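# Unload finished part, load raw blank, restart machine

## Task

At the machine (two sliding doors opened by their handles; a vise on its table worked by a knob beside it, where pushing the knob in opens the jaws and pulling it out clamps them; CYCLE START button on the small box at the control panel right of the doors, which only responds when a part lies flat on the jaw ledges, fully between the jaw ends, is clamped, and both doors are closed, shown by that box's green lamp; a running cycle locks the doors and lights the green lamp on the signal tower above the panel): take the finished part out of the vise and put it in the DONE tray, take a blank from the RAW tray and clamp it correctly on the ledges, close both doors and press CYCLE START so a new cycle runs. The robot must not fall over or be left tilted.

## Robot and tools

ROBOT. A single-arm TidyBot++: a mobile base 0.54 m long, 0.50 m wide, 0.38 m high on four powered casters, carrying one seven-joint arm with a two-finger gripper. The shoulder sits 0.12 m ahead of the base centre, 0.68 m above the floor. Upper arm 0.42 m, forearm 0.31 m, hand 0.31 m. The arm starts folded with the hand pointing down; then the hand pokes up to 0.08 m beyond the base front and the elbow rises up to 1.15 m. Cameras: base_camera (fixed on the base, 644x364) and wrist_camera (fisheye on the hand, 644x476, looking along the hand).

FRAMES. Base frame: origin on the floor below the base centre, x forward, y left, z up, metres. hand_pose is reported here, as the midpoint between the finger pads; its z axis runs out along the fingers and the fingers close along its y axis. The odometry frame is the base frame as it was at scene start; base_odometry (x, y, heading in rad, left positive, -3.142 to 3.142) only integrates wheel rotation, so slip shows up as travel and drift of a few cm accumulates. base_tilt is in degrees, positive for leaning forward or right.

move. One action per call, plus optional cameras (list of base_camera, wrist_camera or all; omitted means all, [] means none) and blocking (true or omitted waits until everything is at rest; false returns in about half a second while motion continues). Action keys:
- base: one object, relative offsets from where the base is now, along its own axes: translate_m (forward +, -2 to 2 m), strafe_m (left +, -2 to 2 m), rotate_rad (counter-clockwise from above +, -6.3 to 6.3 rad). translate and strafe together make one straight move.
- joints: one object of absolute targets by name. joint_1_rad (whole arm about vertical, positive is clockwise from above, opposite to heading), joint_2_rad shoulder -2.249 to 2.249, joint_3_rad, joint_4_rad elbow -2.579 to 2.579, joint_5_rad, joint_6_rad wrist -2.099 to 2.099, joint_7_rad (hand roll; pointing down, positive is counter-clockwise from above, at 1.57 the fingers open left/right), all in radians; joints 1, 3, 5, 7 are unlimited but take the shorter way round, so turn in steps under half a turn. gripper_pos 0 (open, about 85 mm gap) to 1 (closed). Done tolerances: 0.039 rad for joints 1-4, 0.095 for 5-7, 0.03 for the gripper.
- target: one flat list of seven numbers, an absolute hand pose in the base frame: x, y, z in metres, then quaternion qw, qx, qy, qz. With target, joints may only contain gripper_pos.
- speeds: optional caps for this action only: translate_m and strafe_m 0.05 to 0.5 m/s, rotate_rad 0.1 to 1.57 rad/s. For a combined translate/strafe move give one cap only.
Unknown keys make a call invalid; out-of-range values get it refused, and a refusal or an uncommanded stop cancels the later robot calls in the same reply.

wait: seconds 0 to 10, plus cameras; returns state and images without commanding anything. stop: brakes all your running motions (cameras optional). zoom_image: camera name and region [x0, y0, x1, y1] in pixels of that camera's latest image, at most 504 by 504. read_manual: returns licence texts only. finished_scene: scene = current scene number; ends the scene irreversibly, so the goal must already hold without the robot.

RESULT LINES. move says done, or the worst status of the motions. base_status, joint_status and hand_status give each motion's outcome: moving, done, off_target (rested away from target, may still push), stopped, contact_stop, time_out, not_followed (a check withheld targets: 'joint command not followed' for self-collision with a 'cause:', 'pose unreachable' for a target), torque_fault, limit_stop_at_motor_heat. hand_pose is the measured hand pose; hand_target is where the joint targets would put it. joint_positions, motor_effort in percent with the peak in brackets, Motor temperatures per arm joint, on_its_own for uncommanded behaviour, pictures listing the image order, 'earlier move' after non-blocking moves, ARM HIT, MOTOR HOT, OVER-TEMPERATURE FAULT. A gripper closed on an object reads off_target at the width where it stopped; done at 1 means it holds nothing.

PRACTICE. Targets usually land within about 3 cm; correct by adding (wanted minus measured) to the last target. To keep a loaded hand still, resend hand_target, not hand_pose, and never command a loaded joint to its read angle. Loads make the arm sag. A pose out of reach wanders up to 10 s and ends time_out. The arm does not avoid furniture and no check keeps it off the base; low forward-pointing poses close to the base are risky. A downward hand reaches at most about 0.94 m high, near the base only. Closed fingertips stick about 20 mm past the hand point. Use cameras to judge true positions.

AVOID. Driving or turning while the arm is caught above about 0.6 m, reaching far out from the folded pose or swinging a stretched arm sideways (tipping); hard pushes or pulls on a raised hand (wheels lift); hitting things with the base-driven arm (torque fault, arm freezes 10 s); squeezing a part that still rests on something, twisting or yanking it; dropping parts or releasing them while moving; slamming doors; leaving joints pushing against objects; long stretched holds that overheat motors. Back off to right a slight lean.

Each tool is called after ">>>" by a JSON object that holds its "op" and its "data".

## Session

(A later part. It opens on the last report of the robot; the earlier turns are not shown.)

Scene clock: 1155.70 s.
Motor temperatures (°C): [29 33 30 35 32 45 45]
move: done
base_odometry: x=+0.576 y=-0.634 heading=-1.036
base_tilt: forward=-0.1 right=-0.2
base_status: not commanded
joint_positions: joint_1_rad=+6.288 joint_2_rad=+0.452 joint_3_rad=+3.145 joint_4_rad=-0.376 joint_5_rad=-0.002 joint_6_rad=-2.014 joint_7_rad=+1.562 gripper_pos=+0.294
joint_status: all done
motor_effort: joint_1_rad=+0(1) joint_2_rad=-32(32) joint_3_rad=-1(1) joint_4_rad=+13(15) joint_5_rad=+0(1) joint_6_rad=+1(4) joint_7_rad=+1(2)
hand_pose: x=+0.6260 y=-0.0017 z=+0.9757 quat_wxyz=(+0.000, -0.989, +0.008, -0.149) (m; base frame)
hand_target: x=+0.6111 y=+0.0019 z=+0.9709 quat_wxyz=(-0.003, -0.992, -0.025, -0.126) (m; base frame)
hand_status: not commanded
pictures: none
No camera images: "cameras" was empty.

>>> {"op": "move", "data": {"joints": {"joint_4_rad": -0.31}, "cameras": []}}

>>> {"op": "move", "data": {"base": {"translate_m": -0.008}, "speeds": {"translate_m": 0.1}, "cameras": []}}

>>> {"op": "move", "data": {"joints": {"joint_4_rad": -0.37}, "cameras": []}}

>>> {"op": "move", "data": {"joints": {"joint_4_rad": -0.395}, "cameras": ["wrist_camera"]}}

>>> {"op": "zoom_image", "data": {"camera": "wrist_camera", "region": [180, 220, 460, 420]}}

Scene clock: 1177.17 s.
Motor temperatures (°C): [29 33 30 35 32 45 45]
move: done
base_odometry: x=+0.576 y=-0.634 heading=-1.036
base_tilt: forward=-0.1 right=-0.3
base_status: not commanded
joint_positions: joint_1_rad=+6.288 joint_2_rad=+0.453 joint_3_rad=+3.145 joint_4_rad=-0.336 joint_5_rad=-0.002 joint_6_rad=-2.024 joint_7_rad=+1.562 gripper_pos=+0.294
joint_status: all done
motor_effort: joint_1_rad=+0(1) joint_2_rad=-34(36) joint_3_rad=-1(2) joint_4_rad=+16(17) joint_5_rad=+0(1) joint_6_rad=+5(6) joint_7_rad=+1(1)
hand_pose: x=+0.6268 y=-0.0017 z=+0.9870 quat_wxyz=(+0.000, -0.986, +0.008, -0.164) (m; base frame)
hand_target: x=+0.6177 y=+0.0018 z=+0.9977 quat_wxyz=(-0.004, -0.985, -0.025, -0.168) (m; base frame)
hand_status: not commanded
pictures: none
No camera images: "cameras" was empty.

Scene clock: 1177.87 s.
Motor temperatures (°C): [29 33 30 35 32 45 45]
move: done
base_odometry: x=+0.572 y=-0.627 heading=-1.036
base_tilt: forward=-0.1 right=-0.2
base_status: done
joint_positions: joint_1_rad=+6.288 joint_2_rad=+0.452 joint_3_rad=+3.145 joint_4_rad=-0.333 joint_5_rad=-0.002 joint_6_rad=-2.027 joint_7_rad=+1.562 gripper_pos=+0.294
joint_status: not commanded
motor_effort: joint_1_rad=+0(2) joint_2_rad=-34(39) joint_3_rad=-1(2) joint_4_rad=+16(17) joint_5_rad=+0(1) joint_6_rad=+5(7) joint_7_rad=+1(2)
hand_pose: x=+0.6260 y=-0.0017 z=+0.9881 quat_wxyz=(+0.000, -0.986, +0.008, -0.164) (m; base frame)
hand_target: x=+0.6177 y=+0.0018 z=+0.9977 quat_wxyz=(-0.004, -0.985, -0.025, -0.168) (m; base frame)
hand_status: not commanded
pictures: none
No camera images: "cameras" was empty.

Scene clock: 1178.63 s.
Motor temperatures (°C): [29 33 30 35 32 44 45]
move: done
base_odometry: x=+0.572 y=-0.627 heading=-1.036
base_tilt: forward=-0.1 right=-0.3
base_status: not commanded
joint_positions: joint_1_rad=+6.288 joint_2_rad=+0.447 joint_3_rad=+3.145 joint_4_rad=-0.347 joint_5_rad=-0.002 joint_6_rad=-2.026 joint_7_rad=+1.562 gripper_pos=+0.294
joint_status: all done
motor_effort: joint_1_rad=+0(1) joint_2_rad=-29(34) joint_3_rad=-1(1) joint_4_rad=+12(17) joint_5_rad=+2(2) joint_6_rad=+2(5) joint_7_rad=+2(2)
hand_pose: x=+0.6236 y=-0.0017 z=+0.9862 quat_wxyz=(+0.000, -0.987, +0.008, -0.160) (m; base frame)
hand_target: x=+0.6133 y=+0.0019 z=+0.9788 quat_wxyz=(-0.003, -0.990, -0.025, -0.139) (m; base frame)
hand_status: not commanded
pictures: none
No camera images: "cameras" was empty.

Scene clock: 1179.23 s.
Motor temperatures (°C): [29 33 30 35 32 44 45]
move: done
base_odometry: x=+0.572 y=-0.627 heading=-1.036
base_tilt: forward=-0.1 right=-0.2
base_status: not commanded
joint_positions: joint_1_rad=+6.288 joint_2_rad=+0.441 joint_3_rad=+3.145 joint_4_rad=-0.357 joint_5_rad=-0.002 joint_6_rad=-2.026 joint_7_rad=+1.562 gripper_pos=+0.294
joint_status: all done
motor_effort: joint_1_rad=+0(1) joint_2_rad=-27(29) joint_3_rad=-1(1) joint_4_rad=+11(12) joint_5_rad=+1(2) joint_6_rad=+0(2) joint_7_rad=+2(2)
hand_pose: x=+0.6211 y=-0.0017 z=+0.9859 quat_wxyz=(+0.000, -0.987, +0.008, -0.158) (m; base frame)
hand_target: x=+0.6111 y=+0.0019 z=+0.9709 quat_wxyz=(-0.003, -0.992, -0.025, -0.126) (m; base frame)
hand_status: not commanded
pictures: wrist_camera
camera_calibration:
wrist_camera: T_world_to_cam=[[-0.0234984, -0.999525, -0.0199317, 0.0316944], [-0.954679, 0.0283524, -0.296284, 0.940098], [0.296708, 0.0120662, -0.954892, 0.887059], [0, 0, 0, 1]] pos_world=[0.635039, -0.0056781, 1.12621]

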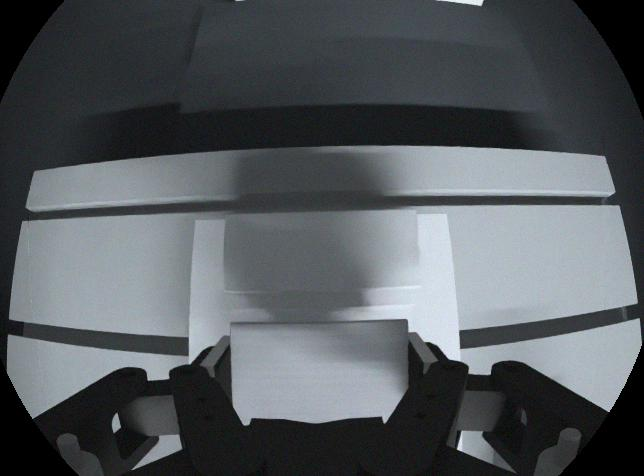

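Scaled by 1.800.

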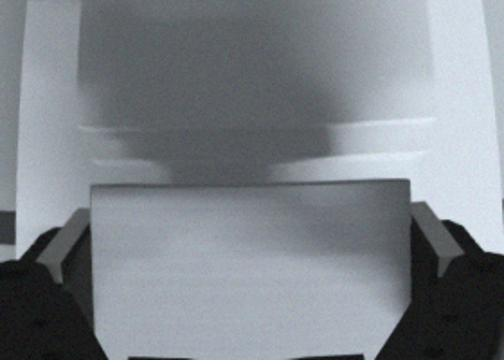

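>>> {"op": "move", "data": {"joints": {"joint_2_rad": 0.446, "joint_4_rad": -0.305}, "cameras": []}}

>>> {"op": "move", "data": {"base": {"translate_m": 0.008}, "speeds": {"translate_m": 0.1}, "cameras": []}}

>>> {"op": "move", "data": {"joints": {"joint_4_rad": -0.375}, "cameras": ["wrist_camera"]}}

>>> {"op": "zoom_image", "data": {"camera": "wrist_camera", "region": [180, 220, 460, 420]}}

Scene clock: 1183.30 s.
Motor temperatures (°C): [29 33 30 35 32 44 45]
move: done
base_odometry: x=+0.572 y=-0.627 heading=-1.036
base_tilt: forward=-0.1 right=-0.2
base_status: not commanded
joint_positions: joint_1_rad=+6.288 joint_2_rad=+0.447 joint_3_rad=+3.145 joint_4_rad=-0.334 joint_5_rad=-0.002 joint_6_rad=-2.035 joint_7_rad=+1.562 gripper_pos=+0.294
joint_status: all done
motor_effort: joint_1_rad=+0(1) joint_2_rad=-34(35) joint_3_rad=-1(2) joint_4_rad=+16(17) joint_5_rad=+0(1) joint_6_rad=+5(6) joint_7_rad=+1(2)
hand_pose: x=+0.6218 y=-0.0017 z=+0.9892 quat_wxyz=(+0.000, -0.987, +0.008, -0.162) (m; base frame)
hand_target: x=+0.6190 y=+0.0018 z=+0.9978 quat_wxyz=(-0.004, -0.985, -0.025, -0.169) (m; base frame)
hand_status: not commanded
pictures: none
No camera images: "cameras" was empty.

Scene clock: 1183.93 s.
Motor temperatures (°C): [29 33 30 35 32 44 45]
move: done
base_odometry: x=+0.576 y=-0.634 heading=-1.036
base_tilt: forward=-0.1 right=-0.2
base_status: done
joint_positions: joint_1_rad=+6.288 joint_2_rad=+0.453 joint_3_rad=+3.145 joint_4_rad=-0.333 joint_5_rad=-0.002 joint_6_rad=-2.035 joint_7_rad=+1.562 gripper_pos=+0.294
joint_status: not commanded
motor_effort: joint_1_rad=+0(2) joint_2_rad=-34(39) joint_3_rad=-1(2) joint_4_rad=+16(17) joint_5_rad=+1(1) joint_6_rad=+5(7) joint_7_rad=+1(2)
hand_pose: x=+0.6235 y=-0.0017 z=+0.9870 quat_wxyz=(+0.000, -0.987, +0.008, -0.160) (m; base frame)
hand_target: x=+0.6190 y=+0.0018 z=+0.9978 quat_wxyz=(-0.004, -0.985, -0.025, -0.169) (m; base frame)
hand_status: not commanded
pictures: none
No camera images: "cameras" was empty.

Scene clock: 1184.73 s.
Motor temperatures (°C): [29 33 30 35 32 44 45]
move: done
base_odometry: x=+0.576 y=-0.634 heading=-1.036
base_tilt: forward=-0.1 right=-0.3
base_status: not commanded
joint_positions: joint_1_rad=+6.288 joint_2_rad=+0.446 joint_3_rad=+3.145 joint_4_rad=-0.347 joint_5_rad=-0.002 joint_6_rad=-2.035 joint_7_rad=+1.562 gripper_pos=+0.294
joint_status: all done
motor_effort: joint_1_rad=+1(1) joint_2_rad=-29(34) joint_3_rad=-1(1) joint_4_rad=+12(17) joint_5_rad=+0(1) joint_6_rad=+2(6) joint_7_rad=+2(2)
hand_pose: x=+0.6206 y=-0.0017 z=+0.9859 quat_wxyz=(+0.000, -0.988, +0.008, -0.156) (m; base frame)
hand_target: x=+0.6138 y=+0.0019 z=+0.9757 quat_wxyz=(-0.003, -0.991, -0.025, -0.135) (m; base frame)
hand_status: not commanded
pictures: wrist_camera
camera_calibration:
wrist_camera: T_world_to_cam=[[-0.0235269, -0.999526, -0.019849, 0.031643], [-0.955752, 0.0283113, -0.29281, 0.936872], [0.293233, 0.0120818, -0.955965, 0.890453], [0, 0, 0, 1]] pos_world=[0.635051, -0.0056543, 1.12619]

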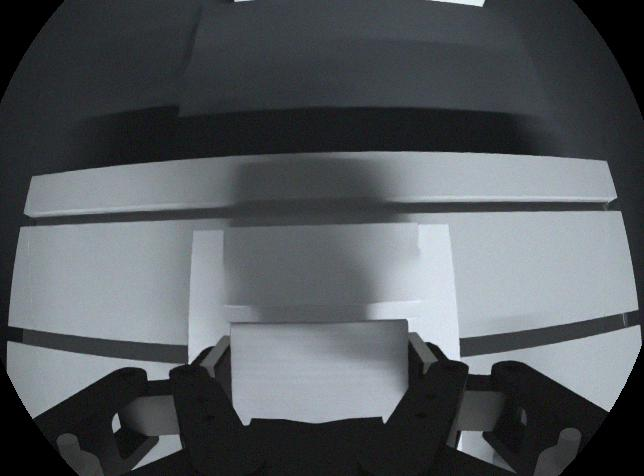

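Scaled by 1.800.

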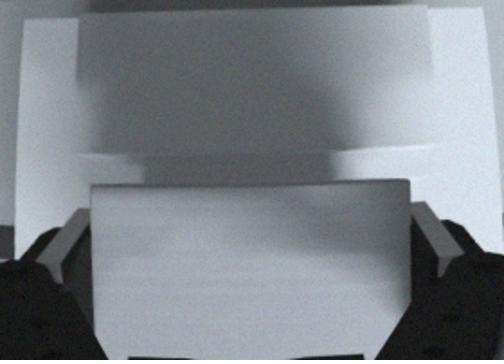

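>>> {"op": "move", "data": {"joints": {"joint_4_rad": -0.305}, "cameras": []}}

>>> {"op": "move", "data": {"base": {"translate_m": 0.004}, "speeds": {"translate_m": 0.05}, "cameras": []}}

>>> {"op": "move", "data": {"joints": {"joint_4_rad": -0.375}, "cameras": ["wrist_camera"]}}

Scene clock: 1209.67 s.
Motor temperatures (°C): [29 33 30 35 32 44 45]
move: done
base_odometry: x=+0.576 y=-0.634 heading=-1.036
base_tilt: forward=-0.1 right=-0.3
base_status: not commanded
joint_positions: joint_1_rad=+6.288 joint_2_rad=+0.450 joint_3_rad=+3.145 joint_4_rad=-0.333 joint_5_rad=-0.002 joint_6_rad=-2.039 joint_7_rad=+1.562 gripper_pos=+0.294
joint_status: all done
motor_effort: joint_1_rad=-1(1) joint_2_rad=-33(35) joint_3_rad=-1(1) joint_4_rad=+16(17) joint_5_rad=+0(1) joint_6_rad=+5(5) joint_7_rad=+1(2)
hand_pose: x=+0.6217 y=-0.0017 z=+0.9879 quat_wxyz=(+0.000, -0.987, +0.008, -0.159) (m; base frame)
hand_target: x=+0.6190 y=+0.0018 z=+0.9978 quat_wxyz=(-0.004, -0.985, -0.025, -0.169) (m; base frame)
hand_status: not commanded
pictures: none
No camera images: "cameras" was empty.

Scene clock: 1210.23 s.
Motor temperatures (°C): [29 33 30 35 32 44 45]
move: done
base_odometry: x=+0.578 y=-0.638 heading=-1.036
base_tilt: forward=-0.1 right=-0.3
base_status: done
joint_positions: joint_1_rad=+6.288 joint_2_rad=+0.451 joint_3_rad=+3.145 joint_4_rad=-0.332 joint_5_rad=-0.002 joint_6_rad=-2.039 joint_7_rad=+1.562 gripper_pos=+0.294
joint_status: not commanded
motor_effort: joint_1_rad=+0(2) joint_2_rad=-34(40) joint_3_rad=-2(2) joint_4_rad=+16(17) joint_5_rad=+0(1) joint_6_rad=+5(6) joint_7_rad=+1(2)
hand_pose: x=+0.6221 y=-0.0017 z=+0.9876 quat_wxyz=(+0.000, -0.987, +0.008, -0.159) (m; base frame)
hand_target: x=+0.6190 y=+0.0018 z=+0.9978 quat_wxyz=(-0.004, -0.985, -0.025, -0.169) (m; base frame)
hand_status: not commanded
pictures: none
No camera images: "cameras" was empty.

Scene clock: 1211.03 s.
Motor temperatures (°C): [29 33 30 35 32 44 45]
move: done
base_odometry: x=+0.578 y=-0.638 heading=-1.036
base_tilt: forward=-0.1 right=-0.2
base_status: not commanded
joint_positions: joint_1_rad=+6.288 joint_2_rad=+0.452 joint_3_rad=+3.145 joint_4_rad=-0.362 joint_5_rad=-0.002 joint_6_rad=-2.033 joint_7_rad=+1.562 gripper_pos=+0.294
joint_status: all done
motor_effort: joint_1_rad=+1(2) joint_2_rad=-35(36) joint_3_rad=-1(1) joint_4_rad=+15(17) joint_5_rad=+1(1) joint_6_rad=+1(5) joint_7_rad=+1(1)
hand_pose: x=+0.6218 y=-0.0017 z=+0.9783 quat_wxyz=(+0.000, -0.989, +0.008, -0.147) (m; base frame)
hand_target: x=+0.6137 y=+0.0019 z=+0.9757 quat_wxyz=(-0.003, -0.991, -0.025, -0.135) (m; base frame)
hand_status: not commanded
pictures: wrist_camera
camera_calibration:
wrist_camera: T_world_to_cam=[[-0.0239265, -0.999523, -0.0195311, 0.031446], [-0.96121, 0.0283704, -0.274354, 0.921065], [0.274777, 0.0122091, -0.96143, 0.899649], [0, 0, 0, 1]] pos_world=[0.638886, -0.00568384, 1.11826]

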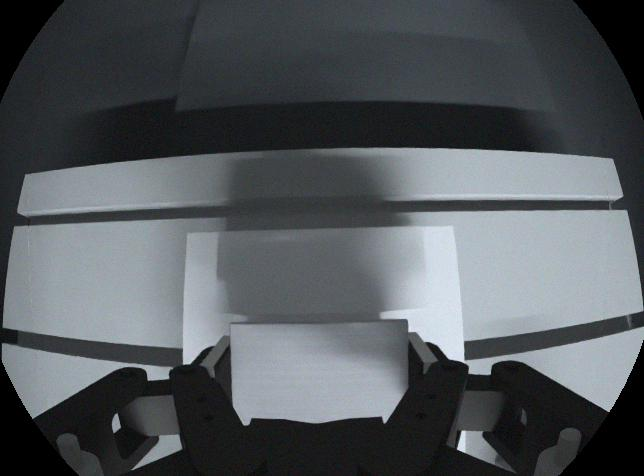

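>>> {"op": "zoom_image", "data": {"camera": "wrist_camera", "region": [180, 220, 460, 420]}}

>>> {"op": "move", "data": {"joints": {"joint_4_rad": -0.39}, "cameras": ["wrist_camera"]}}

>>> {"op": "zoom_image", "data": {"camera": "wrist_camera", "region": [180, 220, 460, 420]}}

Scaled by 1.800.

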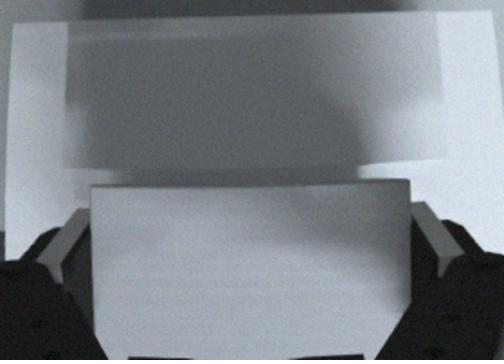

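Scene clock: 1214.00 s.
Motor temperatures (°C): [29 33 30 35 32 44 45]
move: done
base_odometry: x=+0.578 y=-0.638 heading=-1.036
base_tilt: forward=-0.1 right=-0.2
base_status: not commanded
joint_positions: joint_1_rad=+6.288 joint_2_rad=+0.452 joint_3_rad=+3.145 joint_4_rad=-0.368 joint_5_rad=-0.002 joint_6_rad=-2.031 joint_7_rad=+1.562 gripper_pos=+0.294
joint_status: all done
motor_effort: joint_1_rad=+1(2) joint_2_rad=-35(36) joint_3_rad=-1(1) joint_4_rad=+13(15) joint_5_rad=+1(1) joint_6_rad=-2(3) joint_7_rad=+0(1)
hand_pose: x=+0.6218 y=-0.0017 z=+0.9765 quat_wxyz=(+0.000, -0.989, +0.008, -0.145) (m; base frame)
hand_target: x=+0.6124 y=+0.0019 z=+0.9710 quat_wxyz=(-0.003, -0.992, -0.025, -0.127) (m; base frame)
hand_status: not commanded
pictures: wrist_camera
camera_calibration:
wrist_camera: T_world_to_cam=[[-0.0240223, -0.999522, -0.019462, 0.0314006], [-0.962426, 0.0283891, -0.270057, 0.917123], [0.27048, 0.0122433, -0.962648, 0.901765], [0, 0, 0, 1]] pos_world=[0.639508, -0.00569133, 1.11637]

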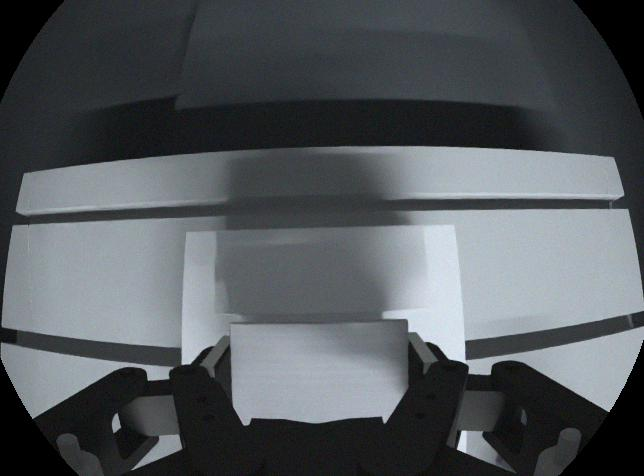

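Scaled by 1.800.

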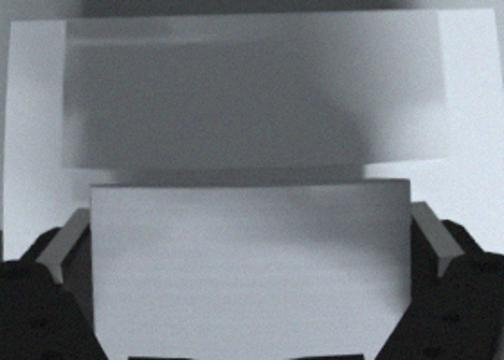

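>>> {"op": "move", "data": {"joints": {"gripper_pos": 0.24}, "cameras": ["wrist_camera"]}}

Scene clock: 1219.13 s.
Motor temperatures (°C): [29 33 30 35 32 44 45]
move: done
base_odometry: x=+0.578 y=-0.638 heading=-1.036
base_tilt: forward=-0.1 right=-0.3
base_status: not commanded
joint_positions: joint_1_rad=+6.288 joint_2_rad=+0.445 joint_3_rad=+3.145 joint_4_rad=-0.372 joint_5_rad=-0.002 joint_6_rad=-2.043 joint_7_rad=+1.562 gripper_pos=+0.240
joint_status: all done
motor_effort: joint_1_rad=+0(1) joint_2_rad=-30(38) joint_3_rad=-1(1) joint_4_rad=+14(16) joint_5_rad=-1(1) joint_6_rad=+4(4) joint_7_rad=+1(2)
hand_pose: x=+0.6158 y=-0.0017 z=+0.9776 quat_wxyz=(+0.000, -0.990, +0.008, -0.140) (m; base frame)
hand_target: x=+0.6124 y=+0.0019 z=+0.9710 quat_wxyz=(-0.003, -0.992, -0.025, -0.127) (m; base frame)
hand_status: not commanded
pictures: wrist_camera
camera_calibration:
wrist_camera: T_world_to_cam=[[-0.0242033, -0.99952, -0.0193198, 0.0312864], [-0.964837, 0.0284143, -0.261309, 0.904609], [0.261732, 0.0123159, -0.965062, 0.912196], [0, 0, 0, 1]] pos_world=[0.634806, -0.00566705, 1.11731]

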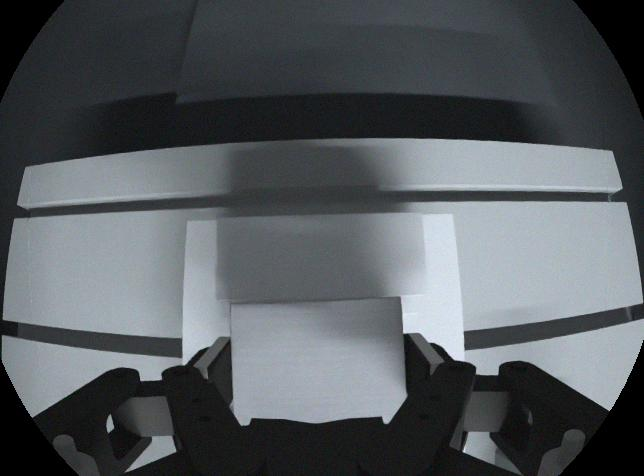

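>>> {"op": "zoom_image", "data": {"camera": "wrist_camera", "region": [180, 220, 460, 420]}}

>>> {"op": "move", "data": {"joints": {"gripper_pos": 0.0}, "cameras": []}}

>>> {"op": "move", "data": {"joints": {"joint_2_rad": 0.30, "joint_4_rad": -0.43}, "cameras": ["wrist_camera"]}}

Scaled by 1.800.

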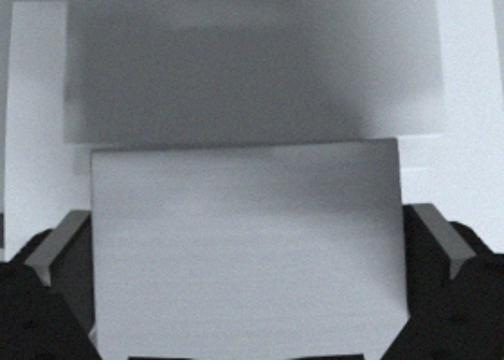

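Scene clock: 1222.07 s.
Motor temperatures (°C): [29 33 30 35 32 44 45]
move: done
base_odometry: x=+0.578 y=-0.638 heading=-1.036
base_tilt: forward=-0.1 right=-0.2
base_status: not commanded
joint_positions: joint_1_rad=+6.288 joint_2_rad=+0.445 joint_3_rad=+3.145 joint_4_rad=-0.372 joint_5_rad=-0.002 joint_6_rad=-2.043 joint_7_rad=+1.562 gripper_pos=+0.000
joint_status: all done
motor_effort: joint_1_rad=+1(2) joint_2_rad=-30(30) joint_3_rad=-1(1) joint_4_rad=+14(14) joint_5_rad=+0(1) joint_6_rad=+4(4) joint_7_rad=+1(2)
hand_pose: x=+0.6158 y=-0.0017 z=+0.9776 quat_wxyz=(+0.000, -0.990, +0.008, -0.140) (m; base frame)
hand_target: x=+0.6124 y=+0.0019 z=+0.9710 quat_wxyz=(-0.003, -0.992, -0.025, -0.127) (m; base frame)
hand_status: not commanded
pictures: none
No camera images: "cameras" was empty.

Scene clock: 1223.40 s.
Motor temperatures (°C): [29 33 30 35 32 44 45]
move: done
base_odometry: x=+0.578 y=-0.638 heading=-1.036
base_tilt: forward=-0.1 right=-0.3
base_status: not commanded
joint_positions: joint_1_rad=+6.288 joint_2_rad=+0.293 joint_3_rad=+3.145 joint_4_rad=-0.411 joint_5_rad=-0.002 joint_6_rad=-2.043 joint_7_rad=+1.562 gripper_pos=+0.000
joint_status: all done
motor_effort: joint_1_rad=+1(1) joint_2_rad=-24(33) joint_3_rad=-1(1) joint_4_rad=+13(15) joint_5_rad=-1(1) joint_6_rad=+4(5) joint_7_rad=+1(2)
hand_pose: x=+0.5637 y=-0.0014 z=+1.0368 quat_wxyz=(+0.000, -0.981, +0.008, -0.196) (m; base frame)
hand_target: x=+0.5631 y=+0.0019 z=+1.0269 quat_wxyz=(-0.004, -0.983, -0.025, -0.180) (m; base frame)
hand_status: not commanded
pictures: wrist_camera
camera_calibration:
wrist_camera: T_world_to_cam=[[-0.0219373, -0.999529, -0.0214673, 0.0323795], [-0.929153, 0.0283095, -0.368611, 0.960948], [0.369045, 0.0118601, -0.929336, 0.885453], [0, 0, 0, 1]] pos_world=[0.566806, -0.00534131, 1.17779]

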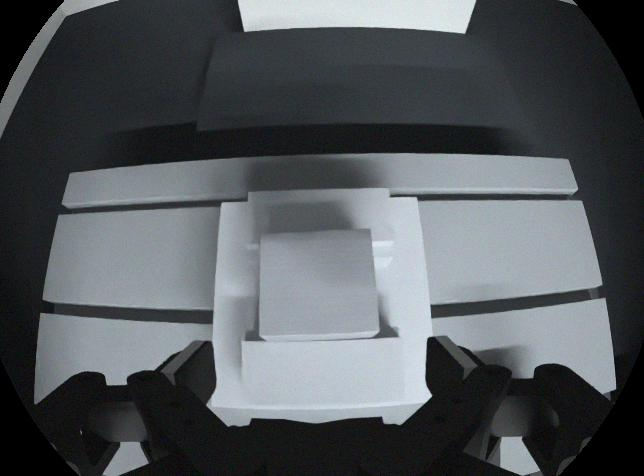

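>>> {"op": "zoom_image", "data": {"camera": "wrist_camera", "region": [220, 180, 420, 360]}}

Scaled by 2.520.

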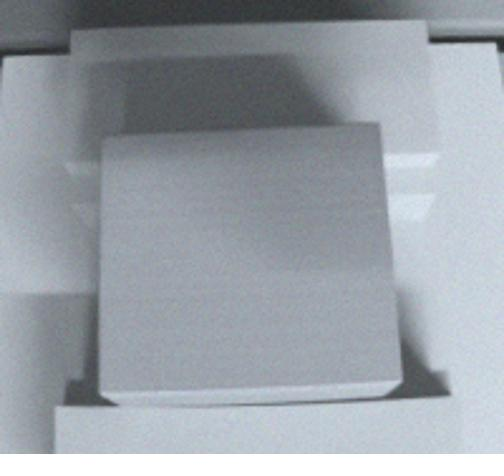

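>>> {"op": "move", "data": {"base": {"translate_m": -0.42}, "cameras": []}}

>>> {"op": "move", "data": {"base": {"strafe_m": -0.165}, "joints": {"joint_2_rad": 0.026, "joint_4_rad": -1.93, "joint_6_rad": 0.05, "joint_7_rad": 1.62}, "cameras": ["wrist_camera"]}}

Scene clock: 1245.13 s.
Motor temperatures (°C): [29 33 29 35 32 44 45]
move: done
base_odometry: x=+0.364 y=-0.276 heading=-1.036
base_tilt: forward=-0.1 right=-0.2
base_status: done
joint_positions: joint_1_rad=+6.288 joint_2_rad=+0.287 joint_3_rad=+3.145 joint_4_rad=-0.413 joint_5_rad=-0.002 joint_6_rad=-2.043 joint_7_rad=+1.562 gripper_pos=+0.000
joint_status: not commanded
motor_effort: joint_1_rad=+0(1) joint_2_rad=-23(29) joint_3_rad=-1(2) joint_4_rad=+13(14) joint_5_rad=+0(2) joint_6_rad=+5(6) joint_7_rad=+1(2)
hand_pose: x=+0.5614 y=-0.0013 z=+1.0389 quat_wxyz=(+0.000, -0.980, +0.007, -0.198) (m; base frame)
hand_target: x=+0.5631 y=+0.0019 z=+1.0269 quat_wxyz=(-0.004, -0.983, -0.025, -0.180) (m; base frame)
hand_status: not commanded
pictures: none
No camera images: "cameras" was empty.

Scene clock: 1248.37 s.
Motor temperatures (°C): [29 33 29 35 32 44 45]
move: done
base_odometry: x=+0.221 y=-0.360 heading=-1.036
base_tilt: forward=-0.1 right=-0.2
base_status: done
joint_positions: joint_1_rad=+6.290 joint_2_rad=+0.044 joint_3_rad=+3.145 joint_4_rad=-1.908 joint_5_rad=-0.002 joint_6_rad=-0.001 joint_7_rad=+1.562 gripper_pos=+0.000
joint_status: all done
motor_effort: joint_1_rad=+1(4) joint_2_rad=-22(28) joint_3_rad=-1(3) joint_4_rad=+21(22) joint_5_rad=+0(1) joint_6_rad=+9(10) joint_7_rad=+1(3)
hand_pose: x=+0.7180 y=-0.0048 z=+0.8693 quat_wxyz=(+0.000, -0.828, +0.009, -0.560) (m; base frame)
hand_target: x=+0.7152 y=+0.0023 z=+0.8819 quat_wxyz=(-0.014, -0.815, -0.021, -0.579) (m; base frame)
hand_status: not commanded
pictures: wrist_camera
camera_calibration:
wrist_camera: T_world_to_cam=[[-0.00669062, -0.999602, -0.0274132, 0.0230139], [-0.388009, 0.0278611, -0.921234, 1.13448], [0.921631, 0.00447296, -0.388041, -0.194544], [0, 0, 0, 1]] pos_world=[0.61964, -0.00773283, 0.970258]

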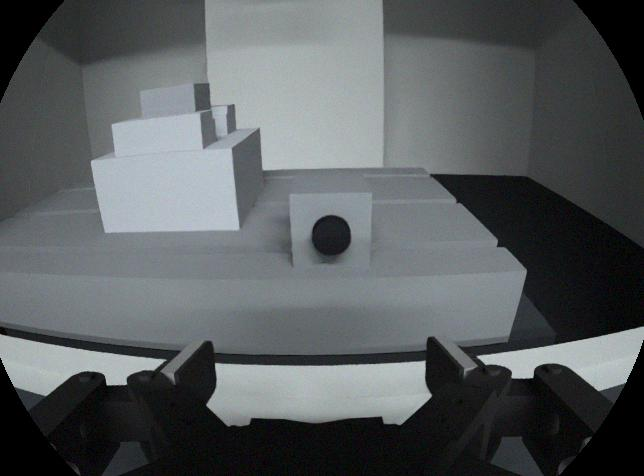

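>>> {"op": "zoom_image", "data": {"camera": "wrist_camera", "region": [80, 70, 280, 240]}}

Scaled by 2.520.

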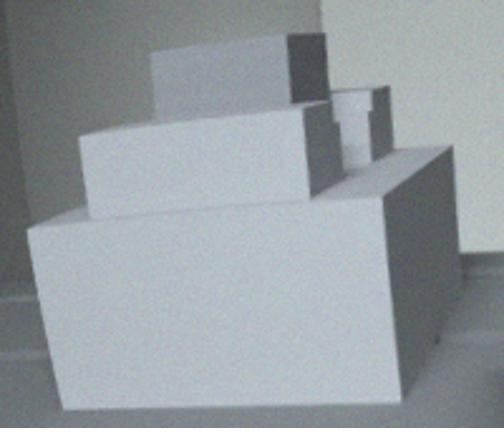

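>>> {"op": "zoom_image", "data": {"camera": "wrist_camera", "region": [130, 75, 250, 165]}}

Scaled by 4.200.

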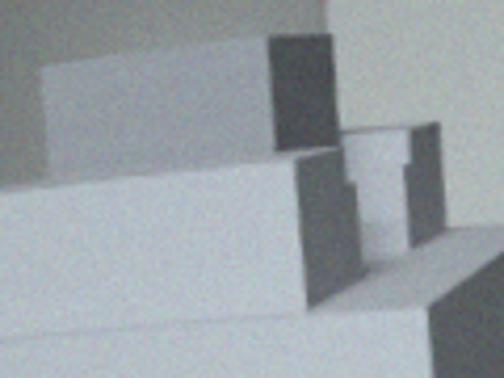

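>>> {"op": "move", "data": {"base": {"strafe_m": -0.010, "translate_m": 0.10}, "speeds": {"translate_m": 0.2}, "cameras": ["wrist_camera"]}}

Scene clock: 1281.57 s.
Motor temperatures (°C): [29 33 29 35 32 45 45]
move: done
base_odometry: x=+0.264 y=-0.452 heading=-1.036
base_tilt: forward=-0.1 right=-0.2
base_status: done
joint_positions: joint_1_rad=+6.290 joint_2_rad=+0.033 joint_3_rad=+3.145 joint_4_rad=-1.910 joint_5_rad=-0.002 joint_6_rad=+0.004 joint_7_rad=+1.562 gripper_pos=+0.000
joint_status: not commanded
motor_effort: joint_1_rad=+1(1) joint_2_rad=-22(24) joint_3_rad=-1(1) joint_4_rad=+21(22) joint_5_rad=+1(1) joint_6_rad=+9(9) joint_7_rad=+1(1)
hand_pose: x=+0.7160 y=-0.0048 z=+0.8761 quat_wxyz=(+0.000, -0.825, +0.009, -0.566) (m; base frame)
hand_target: x=+0.7152 y=+0.0023 z=+0.8819 quat_wxyz=(-0.014, -0.815, -0.021, -0.579) (m; base frame)
hand_status: not commanded
pictures: wrist_camera
camera_calibration:
wrist_camera: T_world_to_cam=[[-0.00631871, -0.999605, -0.0273915, 0.0229131], [-0.375172, 0.0277609, -0.926539, 1.13544], [0.926934, 0.00442198, -0.375199, -0.205101], [0, 0, 0, 1]] pos_world=[0.616245, -0.00770973, 0.975703]

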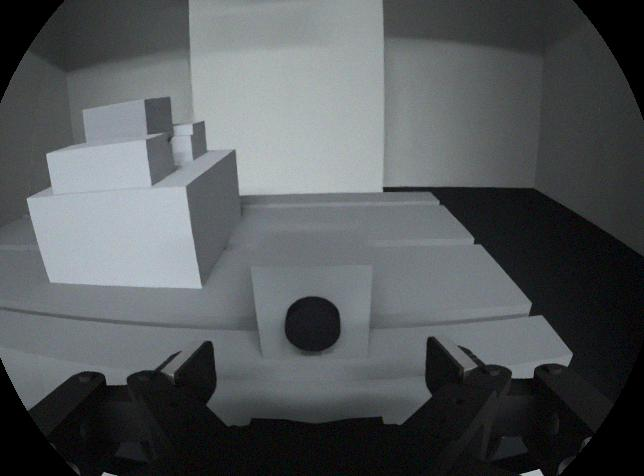

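>>> {"op": "move", "data": {"base": {"strafe_m": 0.003, "translate_m": 0.016}, "speeds": {"translate_m": 0.05}, "joints": {"joint_4_rad": -1.937}, "cameras": ["wrist_camera"]}}

Scene clock: 1285.17 s.
Motor temperatures (°C): [29 33 29 35 32 45 45]
move: done
base_odometry: x=+0.274 y=-0.464 heading=-1.036
base_tilt: forward=-0.1 right=-0.3
base_status: done
joint_positions: joint_1_rad=+6.290 joint_2_rad=+0.031 joint_3_rad=+3.145 joint_4_rad=-1.917 joint_5_rad=-0.002 joint_6_rad=+0.004 joint_7_rad=+1.562 gripper_pos=+0.000
joint_status: all done
motor_effort: joint_1_rad=+0(2) joint_2_rad=-22(25) joint_3_rad=-1(2) joint_4_rad=+21(21) joint_5_rad=+0(1) joint_6_rad=+9(9) joint_7_rad=+1(2)
hand_pose: x=+0.7141 y=-0.0047 z=+0.8733 quat_wxyz=(+0.000, -0.826, +0.009, -0.564) (m; base frame)
hand_target: x=+0.7137 y=+0.0023 z=+0.8778 quat_wxyz=(-0.014, -0.817, -0.021, -0.576) (m; base frame)
hand_status: not commanded
pictures: wrist_camera
camera_calibration:
wrist_camera: T_world_to_cam=[[-0.00644318, -0.999603, -0.0274149, 0.0229522], [-0.379312, 0.0278097, -0.924851, 1.13361], [0.925246, 0.00443983, -0.379341, -0.199491], [0, 0, 0, 1]] pos_world=[0.614719, -0.00769652, 0.973373]

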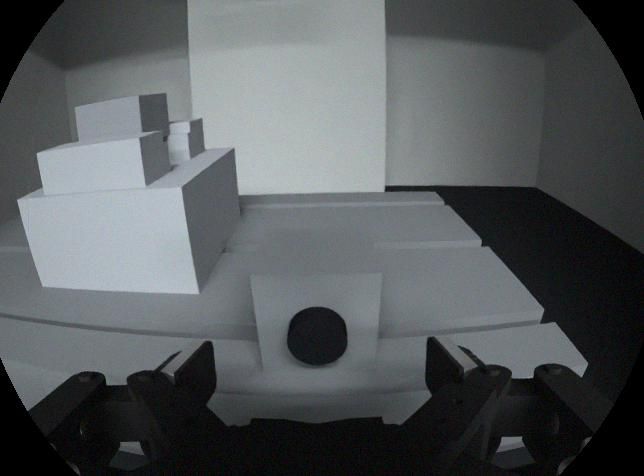

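>>> {"op": "move", "data": {"base": {"translate_m": 0.028}, "speeds": {"translate_m": 0.05}, "cameras": ["wrist_camera"]}}

Scene clock: 1294.43 s.
Motor temperatures (°C): [29 33 29 35 32 45 45]
move: done
base_odometry: x=+0.289 y=-0.488 heading=-1.036
base_tilt: forward=-0.1 right=-0.3
base_status: done
joint_positions: joint_1_rad=+6.290 joint_2_rad=+0.029 joint_3_rad=+3.145 joint_4_rad=-1.918 joint_5_rad=-0.002 joint_6_rad=+0.005 joint_7_rad=+1.562 gripper_pos=+0.000
joint_status: not commanded
motor_effort: joint_1_rad=+1(1) joint_2_rad=-22(25) joint_3_rad=-1(2) joint_4_rad=+21(21) joint_5_rad=+0(1) joint_6_rad=+9(9) joint_7_rad=+1(2)
hand_pose: x=+0.7139 y=-0.0047 z=+0.8739 quat_wxyz=(+0.000, -0.825, +0.009, -0.564) (m; base frame)
hand_target: x=+0.7137 y=+0.0023 z=+0.8778 quat_wxyz=(-0.014, -0.817, -0.021, -0.576) (m; base frame)
hand_status: not commanded
pictures: wrist_camera
camera_calibration:
wrist_camera: T_world_to_cam=[[-0.00641208, -0.999604, -0.0274134, 0.0229446], [-0.378241, 0.0278016, -0.92529, 1.13369], [0.925685, 0.00443581, -0.378269, -0.200327], [0, 0, 0, 1]] pos_world=[0.614393, -0.00769425, 0.973839]

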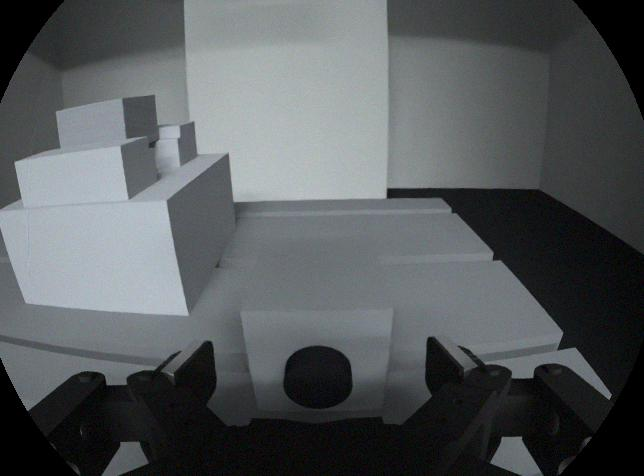

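>>> {"op": "move", "data": {"base": {"translate_m": 0.011}, "speeds": {"translate_m": 0.05}, "cameras": ["wrist_camera"]}}

>>> {"op": "zoom_image", "data": {"camera": "wrist_camera", "region": [180, 290, 460, 470]}}

Scene clock: 1298.70 s.
Motor temperatures (°C): [29 33 29 35 32 45 45]
move: done
base_odometry: x=+0.295 y=-0.498 heading=-1.036
base_tilt: forward=-0.1 right=-0.2
base_status: done
joint_positions: joint_1_rad=+6.290 joint_2_rad=+0.029 joint_3_rad=+3.145 joint_4_rad=-1.918 joint_5_rad=-0.002 joint_6_rad=+0.005 joint_7_rad=+1.562 gripper_pos=+0.000
joint_status: not commanded
motor_effort: joint_1_rad=+0(2) joint_2_rad=-22(24) joint_3_rad=-1(1) joint_4_rad=+21(22) joint_5_rad=-1(1) joint_6_rad=+9(9) joint_7_rad=+1(1)
hand_pose: x=+0.7137 y=-0.0047 z=+0.8744 quat_wxyz=(+0.000, -0.825, +0.009, -0.565) (m; base frame)
hand_target: x=+0.7137 y=+0.0023 z=+0.8778 quat_wxyz=(-0.014, -0.817, -0.021, -0.576) (m; base frame)
hand_status: not commanded
pictures: wrist_camera
camera_calibration:
wrist_camera: T_world_to_cam=[[-0.00638421, -0.999604, -0.0274117, 0.0229371], [-0.377277, 0.0277942, -0.925683, 1.13375], [0.926079, 0.00443206, -0.377305, -0.201107], [0, 0, 0, 1]] pos_world=[0.614126, -0.00769242, 0.974246]

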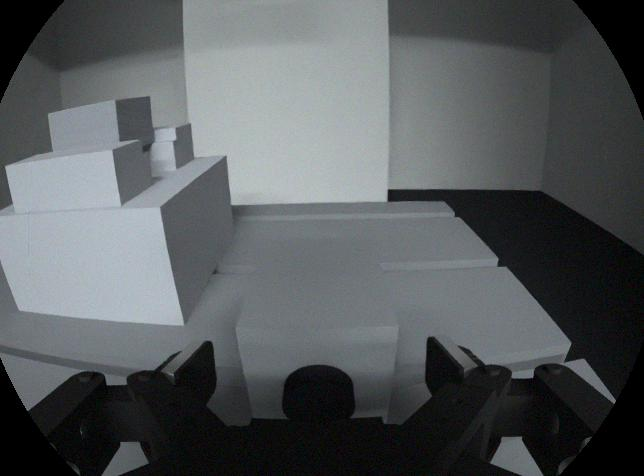

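Scaled by 1.800.

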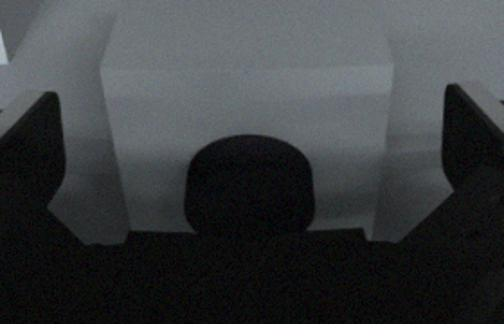

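>>> {"op": "move", "data": {"joints": {"gripper_pos": 0.95}, "cameras": ["wrist_camera"]}}

Scene clock: 1301.07 s.
Motor temperatures (°C): [29 33 29 35 32 45 45]
move: off_target
base_odometry: x=+0.295 y=-0.498 heading=-1.036
base_tilt: forward=-0.1 right=-0.3
base_status: not commanded
joint_positions: joint_1_rad=+6.290 joint_2_rad=+0.026 joint_3_rad=+3.144 joint_4_rad=-1.920 joint_5_rad=-0.002 joint_6_rad=+0.006 joint_7_rad=+1.562 gripper_pos=+0.368
joint_status: gripper_pos off_target (ended at +0.368, target +0.950)
motor_effort: joint_1_rad=+0(2) joint_2_rad=-23(24) joint_3_rad=-1(1) joint_4_rad=+21(24) joint_5_rad=+0(1) joint_6_rad=+9(12) joint_7_rad=+2(2)
hand_pose: x=+0.7128 y=-0.0041 z=+0.8748 quat_wxyz=(+0.000, -0.825, +0.008, -0.565) (m; base frame)
hand_target: x=+0.7137 y=+0.0023 z=+0.8778 quat_wxyz=(-0.014, -0.817, -0.021, -0.576) (m; base frame)
hand_status: not commanded
pictures: wrist_camera
camera_calibration:
wrist_camera: T_world_to_cam=[[-0.00524681, -0.99961, -0.0274272, 0.0228122], [-0.376559, 0.0273836, -0.925988, 1.13351], [0.926378, 0.00546947, -0.376556, -0.201042], [0, 0, 0, 1]] pos_world=[0.613195, -0.00713673, 0.974539]

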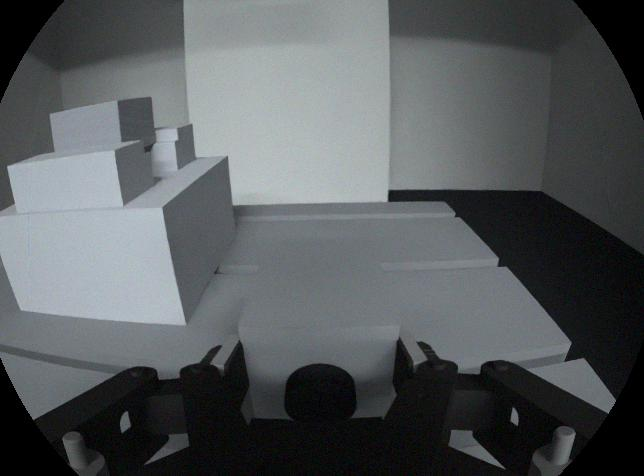

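>>> {"op": "move", "data": {"joints": {"gripper_pos": 0.0}, "cameras": []}}

>>> {"op": "move", "data": {"base": {"translate_m": -0.010}, "speeds": {"translate_m": 0.05}, "cameras": []}}

>>> {"op": "move", "data": {"joints": {"gripper_pos": 0.95}, "cameras": ["wrist_camera"]}}

Scene clock: 1307.47 s.
Motor temperatures (°C): [29 33 29 35 32 45 45]
move: done
base_odometry: x=+0.295 y=-0.498 heading=-1.036
base_tilt: forward=-0.1 right=-0.2
base_status: not commanded
joint_positions: joint_1_rad=+6.290 joint_2_rad=+0.027 joint_3_rad=+3.144 joint_4_rad=-1.920 joint_5_rad=-0.002 joint_6_rad=+0.009 joint_7_rad=+1.562 gripper_pos=+0.000
joint_status: all done
motor_effort: joint_1_rad=+2(2) joint_2_rad=-22(29) joint_3_rad=-1(1) joint_4_rad=+21(22) joint_5_rad=+0(1) joint_6_rad=+9(9) joint_7_rad=+1(2)
hand_pose: x=+0.7131 y=-0.0041 z=+0.8750 quat_wxyz=(+0.000, -0.824, +0.008, -0.566) (m; base frame)
hand_target: x=+0.7137 y=+0.0023 z=+0.8778 quat_wxyz=(-0.014, -0.817, -0.021, -0.576) (m; base frame)
hand_status: not commanded
pictures: none
No camera images: "cameras" was empty.

Scene clock: 1308.10 s.
Motor temperatures (°C): [29 33 29 35 32 45 45]
move: done
base_odometry: x=+0.289 y=-0.489 heading=-1.036
base_tilt: forward=-0.2 right=-0.2
base_status: done
joint_positions: joint_1_rad=+6.290 joint_2_rad=+0.024 joint_3_rad=+3.144 joint_4_rad=-1.921 joint_5_rad=-0.002 joint_6_rad=+0.009 joint_7_rad=+1.562 gripper_pos=+0.000
joint_status: not commanded
motor_effort: joint_1_rad=+1(2) joint_2_rad=-21(25) joint_3_rad=-1(1) joint_4_rad=+21(22) joint_5_rad=+0(1) joint_6_rad=+9(10) joint_7_rad=+1(1)
hand_pose: x=+0.7126 y=-0.0041 z=+0.8763 quat_wxyz=(+0.000, -0.824, +0.008, -0.567) (m; base frame)
hand_target: x=+0.7137 y=+0.0023 z=+0.8778 quat_wxyz=(-0.014, -0.817, -0.021, -0.576) (m; base frame)
hand_status: not commanded
pictures: none
No camera images: "cameras" was empty.

Scene clock: 1309.17 s.
Motor temperatures (°C): [29 33 29 35 32 45 45]
move: off_target
base_odometry: x=+0.289 y=-0.489 heading=-1.036
base_tilt: forward=-0.1 right=-0.2
base_status: not commanded
joint_positions: joint_1_rad=+6.290 joint_2_rad=+0.022 joint_3_rad=+3.144 joint_4_rad=-1.923 joint_5_rad=-0.002 joint_6_rad=+0.009 joint_7_rad=+1.562 gripper_pos=+0.413
joint_status: gripper_pos off_target (ended at +0.413, target +0.950)
motor_effort: joint_1_rad=+1(2) joint_2_rad=-22(22) joint_3_rad=-1(1) joint_4_rad=+21(24) joint_5_rad=+0(1) joint_6_rad=+9(12) joint_7_rad=+1(1)
hand_pose: x=+0.7117 y=-0.0041 z=+0.8765 quat_wxyz=(+0.000, -0.824, +0.008, -0.567) (m; base frame)
hand_target: x=+0.7137 y=+0.0023 z=+0.8778 quat_wxyz=(-0.014, -0.817, -0.021, -0.576) (m; base frame)
hand_status: not commanded
pictures: wrist_camera
camera_calibration:
wrist_camera: T_world_to_cam=[[-0.00512425, -0.999611, -0.0274174, 0.022765], [-0.372199, 0.0273544, -0.92775, 1.13316], [0.928139, 0.0054507, -0.372194, -0.204399], [0, 0, 0, 1]] pos_world=[0.611589, -0.00712671, 0.975841]

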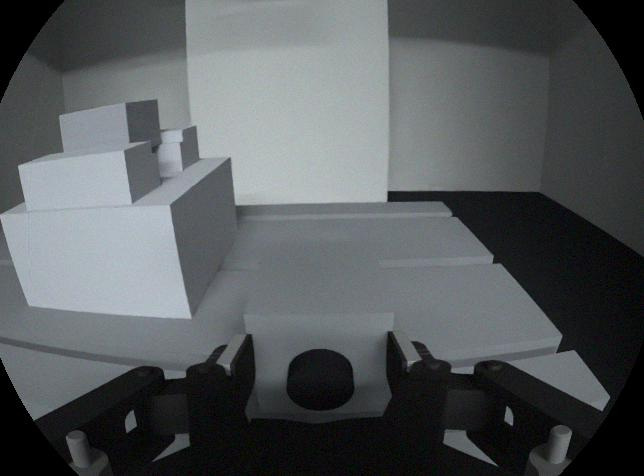

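>>> {"op": "move", "data": {"joints": {"gripper_pos": 0.2}, "cameras": []}}

>>> {"op": "move", "data": {"base": {"translate_m": -0.010}, "speeds": {"translate_m": 0.05}, "cameras": []}}

>>> {"op": "move", "data": {"joints": {"gripper_pos": 0.95}, "cameras": ["wrist_camera"]}}

Scene clock: 1312.83 s.
Motor temperatures (°C): [29 33 29 35 32 45 45]
move: done
base_odometry: x=+0.290 y=-0.489 heading=-1.036
base_tilt: forward=-0.1 right=-0.3
base_status: not commanded
joint_positions: joint_1_rad=+6.290 joint_2_rad=+0.023 joint_3_rad=+3.144 joint_4_rad=-1.923 joint_5_rad=-0.002 joint_6_rad=+0.011 joint_7_rad=+1.562 gripper_pos=+0.200
joint_status: all done
motor_effort: joint_1_rad=+0(1) joint_2_rad=-22(27) joint_3_rad=-1(1) joint_4_rad=+21(21) joint_5_rad=+0(1) joint_6_rad=+9(9) joint_7_rad=+1(1)
hand_pose: x=+0.7121 y=-0.0041 z=+0.8764 quat_wxyz=(+0.000, -0.823, +0.008, -0.567) (m; base frame)
hand_target: x=+0.7137 y=+0.0023 z=+0.8778 quat_wxyz=(-0.014, -0.817, -0.021, -0.576) (m; base frame)
hand_status: not commanded
pictures: none
No camera images: "cameras" was empty.

Scene clock: 1313.50 s.
Motor temperatures (°C): [29 33 29 35 32 45 45]
move: done
base_odometry: x=+0.284 y=-0.481 heading=-1.036
base_tilt: forward=-0.1 right=-0.3
base_status: done
joint_positions: joint_1_rad=+6.290 joint_2_rad=+0.021 joint_3_rad=+3.144 joint_4_rad=-1.923 joint_5_rad=-0.002 joint_6_rad=+0.011 joint_7_rad=+1.562 gripper_pos=+0.200
joint_status: not commanded
motor_effort: joint_1_rad=+1(1) joint_2_rad=-22(25) joint_3_rad=-1(1) joint_4_rad=+21(22) joint_5_rad=+1(1) joint_6_rad=+9(10) joint_7_rad=+1(2)
hand_pose: x=+0.7118 y=-0.0041 z=+0.8773 quat_wxyz=(+0.000, -0.823, +0.008, -0.568) (m; base frame)
hand_target: x=+0.7137 y=+0.0023 z=+0.8778 quat_wxyz=(-0.014, -0.817, -0.021, -0.576) (m; base frame)
hand_status: not commanded
pictures: none
No camera images: "cameras" was empty.

Scene clock: 1314.47 s.
Motor temperatures (°C): [29 33 29 35 32 45 45]
move: off_target
base_odometry: x=+0.284 y=-0.481 heading=-1.036
base_tilt: forward=-0.1 right=-0.3
base_status: not commanded
joint_positions: joint_1_rad=+6.289 joint_2_rad=+0.019 joint_3_rad=+3.144 joint_4_rad=-1.924 joint_5_rad=-0.002 joint_6_rad=+0.011 joint_7_rad=+1.562 gripper_pos=+0.788
joint_status: gripper_pos off_target (ended at +0.788, target +0.950)
motor_effort: joint_1_rad=+0(3) joint_2_rad=-21(22) joint_3_rad=-1(1) joint_4_rad=+21(24) joint_5_rad=+1(1) joint_6_rad=+9(11) joint_7_rad=+1(2)
hand_pose: x=+0.7111 y=-0.0037 z=+0.8777 quat_wxyz=(+0.001, -0.823, +0.008, -0.568) (m; base frame)
hand_target: x=+0.7137 y=+0.0023 z=+0.8778 quat_wxyz=(-0.014, -0.817, -0.021, -0.576) (m; base frame)
hand_status: not commanded
pictures: wrist_camera
camera_calibration:
wrist_camera: T_world_to_cam=[[-0.0044572, -0.999614, -0.0274143, 0.0226679], [-0.369395, 0.0271214, -0.928877, 1.13305], [0.929262, 0.0059865, -0.369373, -0.20667], [0, 0, 0, 1]] pos_world=[0.610693, -0.00683339, 0.976743]

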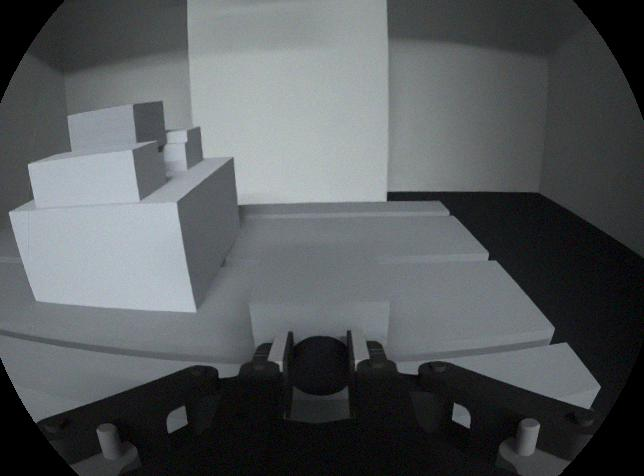

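>>> {"op": "move", "data": {"base": {"translate_m": -0.02}, "speeds": {"translate_m": 0.05}, "cameras": ["wrist_camera"]}}

Scene clock: 1318.67 s.
Motor temperatures (°C): [29 33 29 35 32 45 45]
move: done
base_odometry: x=+0.274 y=-0.463 heading=-1.036
base_tilt: forward=-0.1 right=-0.2
base_status: done
joint_positions: joint_1_rad=+6.289 joint_2_rad=+0.043 joint_3_rad=+3.144 joint_4_rad=-1.914 joint_5_rad=-0.002 joint_6_rad=+0.039 joint_7_rad=+1.562 gripper_pos=+0.789
joint_status: not commanded
motor_effort: joint_1_rad=+2(3) joint_2_rad=-28(31) joint_3_rad=+0(1) joint_4_rad=+19(20) joint_5_rad=-1(1) joint_6_rad=+7(9) joint_7_rad=+1(1)
hand_pose: x=+0.7209 y=-0.0037 z=+0.8778 quat_wxyz=(+0.001, -0.819, +0.008, -0.574) (m; base frame)
hand_target: x=+0.7137 y=+0.0023 z=+0.8778 quat_wxyz=(-0.014, -0.817, -0.021, -0.576) (m; base frame)
hand_status: not commanded
pictures: wrist_camera
camera_calibration:
wrist_camera: T_world_to_cam=[[-0.00387285, -0.999621, -0.0272735, 0.0222199], [-0.355823, 0.0268663, -0.934167, 1.13155], [0.934546, 0.00608665, -0.355792, -0.231497], [0, 0, 0, 1]] pos_world=[0.619061, -0.00678001, 0.975298]

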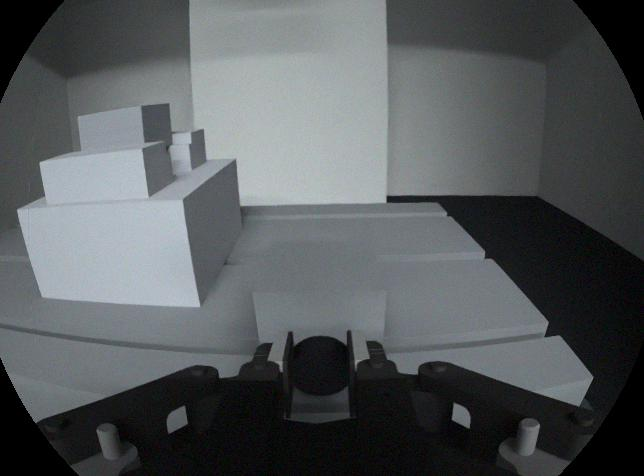

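>>> {"op": "move", "data": {"base": {"translate_m": -0.02}, "speeds": {"translate_m": 0.05}, "cameras": ["wrist_camera"]}}

Scene clock: 1321.53 s.
Motor temperatures (°C): [29 33 29 35 32 45 45]
move: done
base_odometry: x=+0.264 y=-0.446 heading=-1.036
base_tilt: forward=-0.1 right=-0.3
base_status: done
joint_positions: joint_1_rad=+6.289 joint_2_rad=+0.025 joint_3_rad=+3.144 joint_4_rad=-1.927 joint_5_rad=-0.002 joint_6_rad=+0.044 joint_7_rad=+1.562 gripper_pos=+0.950
joint_status: not commanded
on_its_own: gripper_pos moved +0.161 to your old target +0.950
motor_effort: joint_1_rad=+1(3) joint_2_rad=-22(34) joint_3_rad=-1(2) joint_4_rad=+21(23) joint_5_rad=+0(1) joint_6_rad=+9(10) joint_7_rad=+1(1)
hand_pose: x=+0.7150 y=-0.0035 z=+0.8826 quat_wxyz=(+0.001, -0.816, +0.008, -0.578) (m; base frame)
hand_target: x=+0.7137 y=+0.0023 z=+0.8778 quat_wxyz=(-0.014, -0.817, -0.021, -0.576) (m; base frame)
hand_status: not commanded
pictures: wrist_camera
camera_calibration:
wrist_camera: T_world_to_cam=[[-0.00345762, -0.999622, -0.0272678, 0.0221516], [-0.346295, 0.0267777, -0.937743, 1.13032], [0.938119, 0.00620033, -0.346257, -0.235253], [0, 0, 0, 1]] pos_world=[0.612197, -0.00666559, 0.979101]

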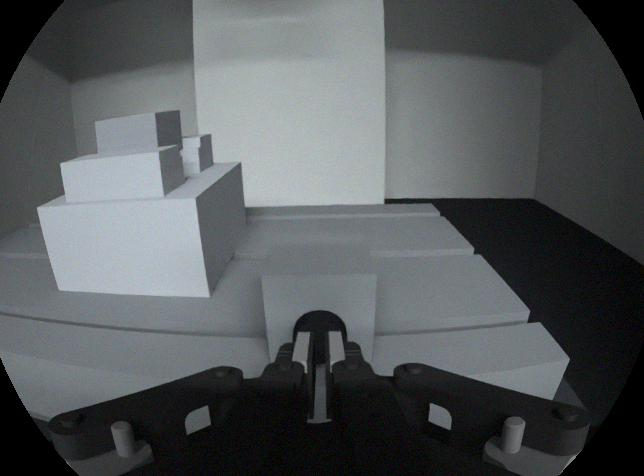

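>>> {"op": "move", "data": {"base": {"translate_m": -0.02}, "joints": {"gripper_pos": 0.0, "joint_4_rad": -1.97}, "cameras": ["wrist_camera"]}}

>>> {"op": "zoom_image", "data": {"camera": "wrist_camera", "region": [180, 240, 460, 420]}}

Scene clock: 1326.33 s.
Motor temperatures (°C): [29 33 29 35 32 45 45]
move: done
base_odometry: x=+0.253 y=-0.429 heading=-1.036
base_tilt: forward=-0.1 right=-0.2
base_status: done
joint_positions: joint_1_rad=+6.289 joint_2_rad=+0.020 joint_3_rad=+3.144 joint_4_rad=-1.957 joint_5_rad=-0.002 joint_6_rad=+0.044 joint_7_rad=+1.562 gripper_pos=+0.000
joint_status: all done
motor_effort: joint_1_rad=+1(2) joint_2_rad=-21(25) joint_3_rad=-1(2) joint_4_rad=+20(23) joint_5_rad=+0(1) joint_6_rad=+9(10) joint_7_rad=+1(1)
hand_pose: x=+0.7073 y=-0.0035 z=+0.8675 quat_wxyz=(+0.001, -0.823, +0.008, -0.568) (m; base frame)
hand_target: x=+0.7059 y=+0.0023 z=+0.8587 quat_wxyz=(-0.013, -0.826, -0.021, -0.563) (m; base frame)
hand_status: not commanded
pictures: wrist_camera
camera_calibration:
wrist_camera: T_world_to_cam=[[-0.00417175, -0.999616, -0.0273924, 0.0223854], [-0.370618, 0.0269874, -0.928393, 1.12253], [0.928776, 0.0062791, -0.370588, -0.205516], [0, 0, 0, 1]] pos_world=[0.607001, -0.00662695, 0.9666]

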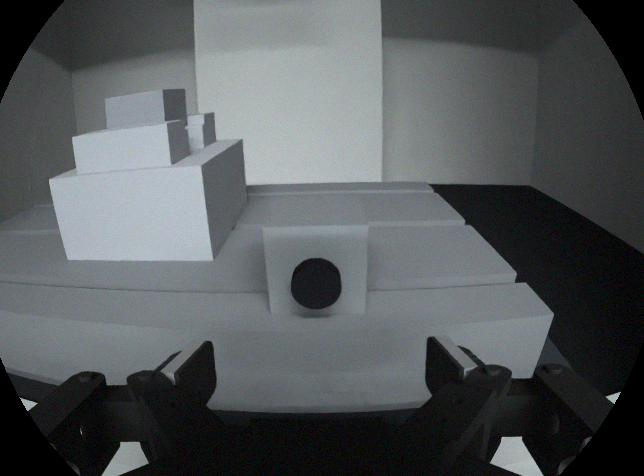

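Scaled by 1.800.

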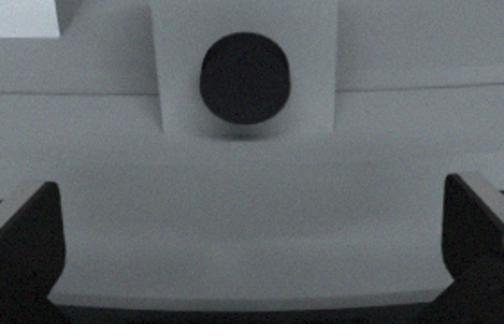

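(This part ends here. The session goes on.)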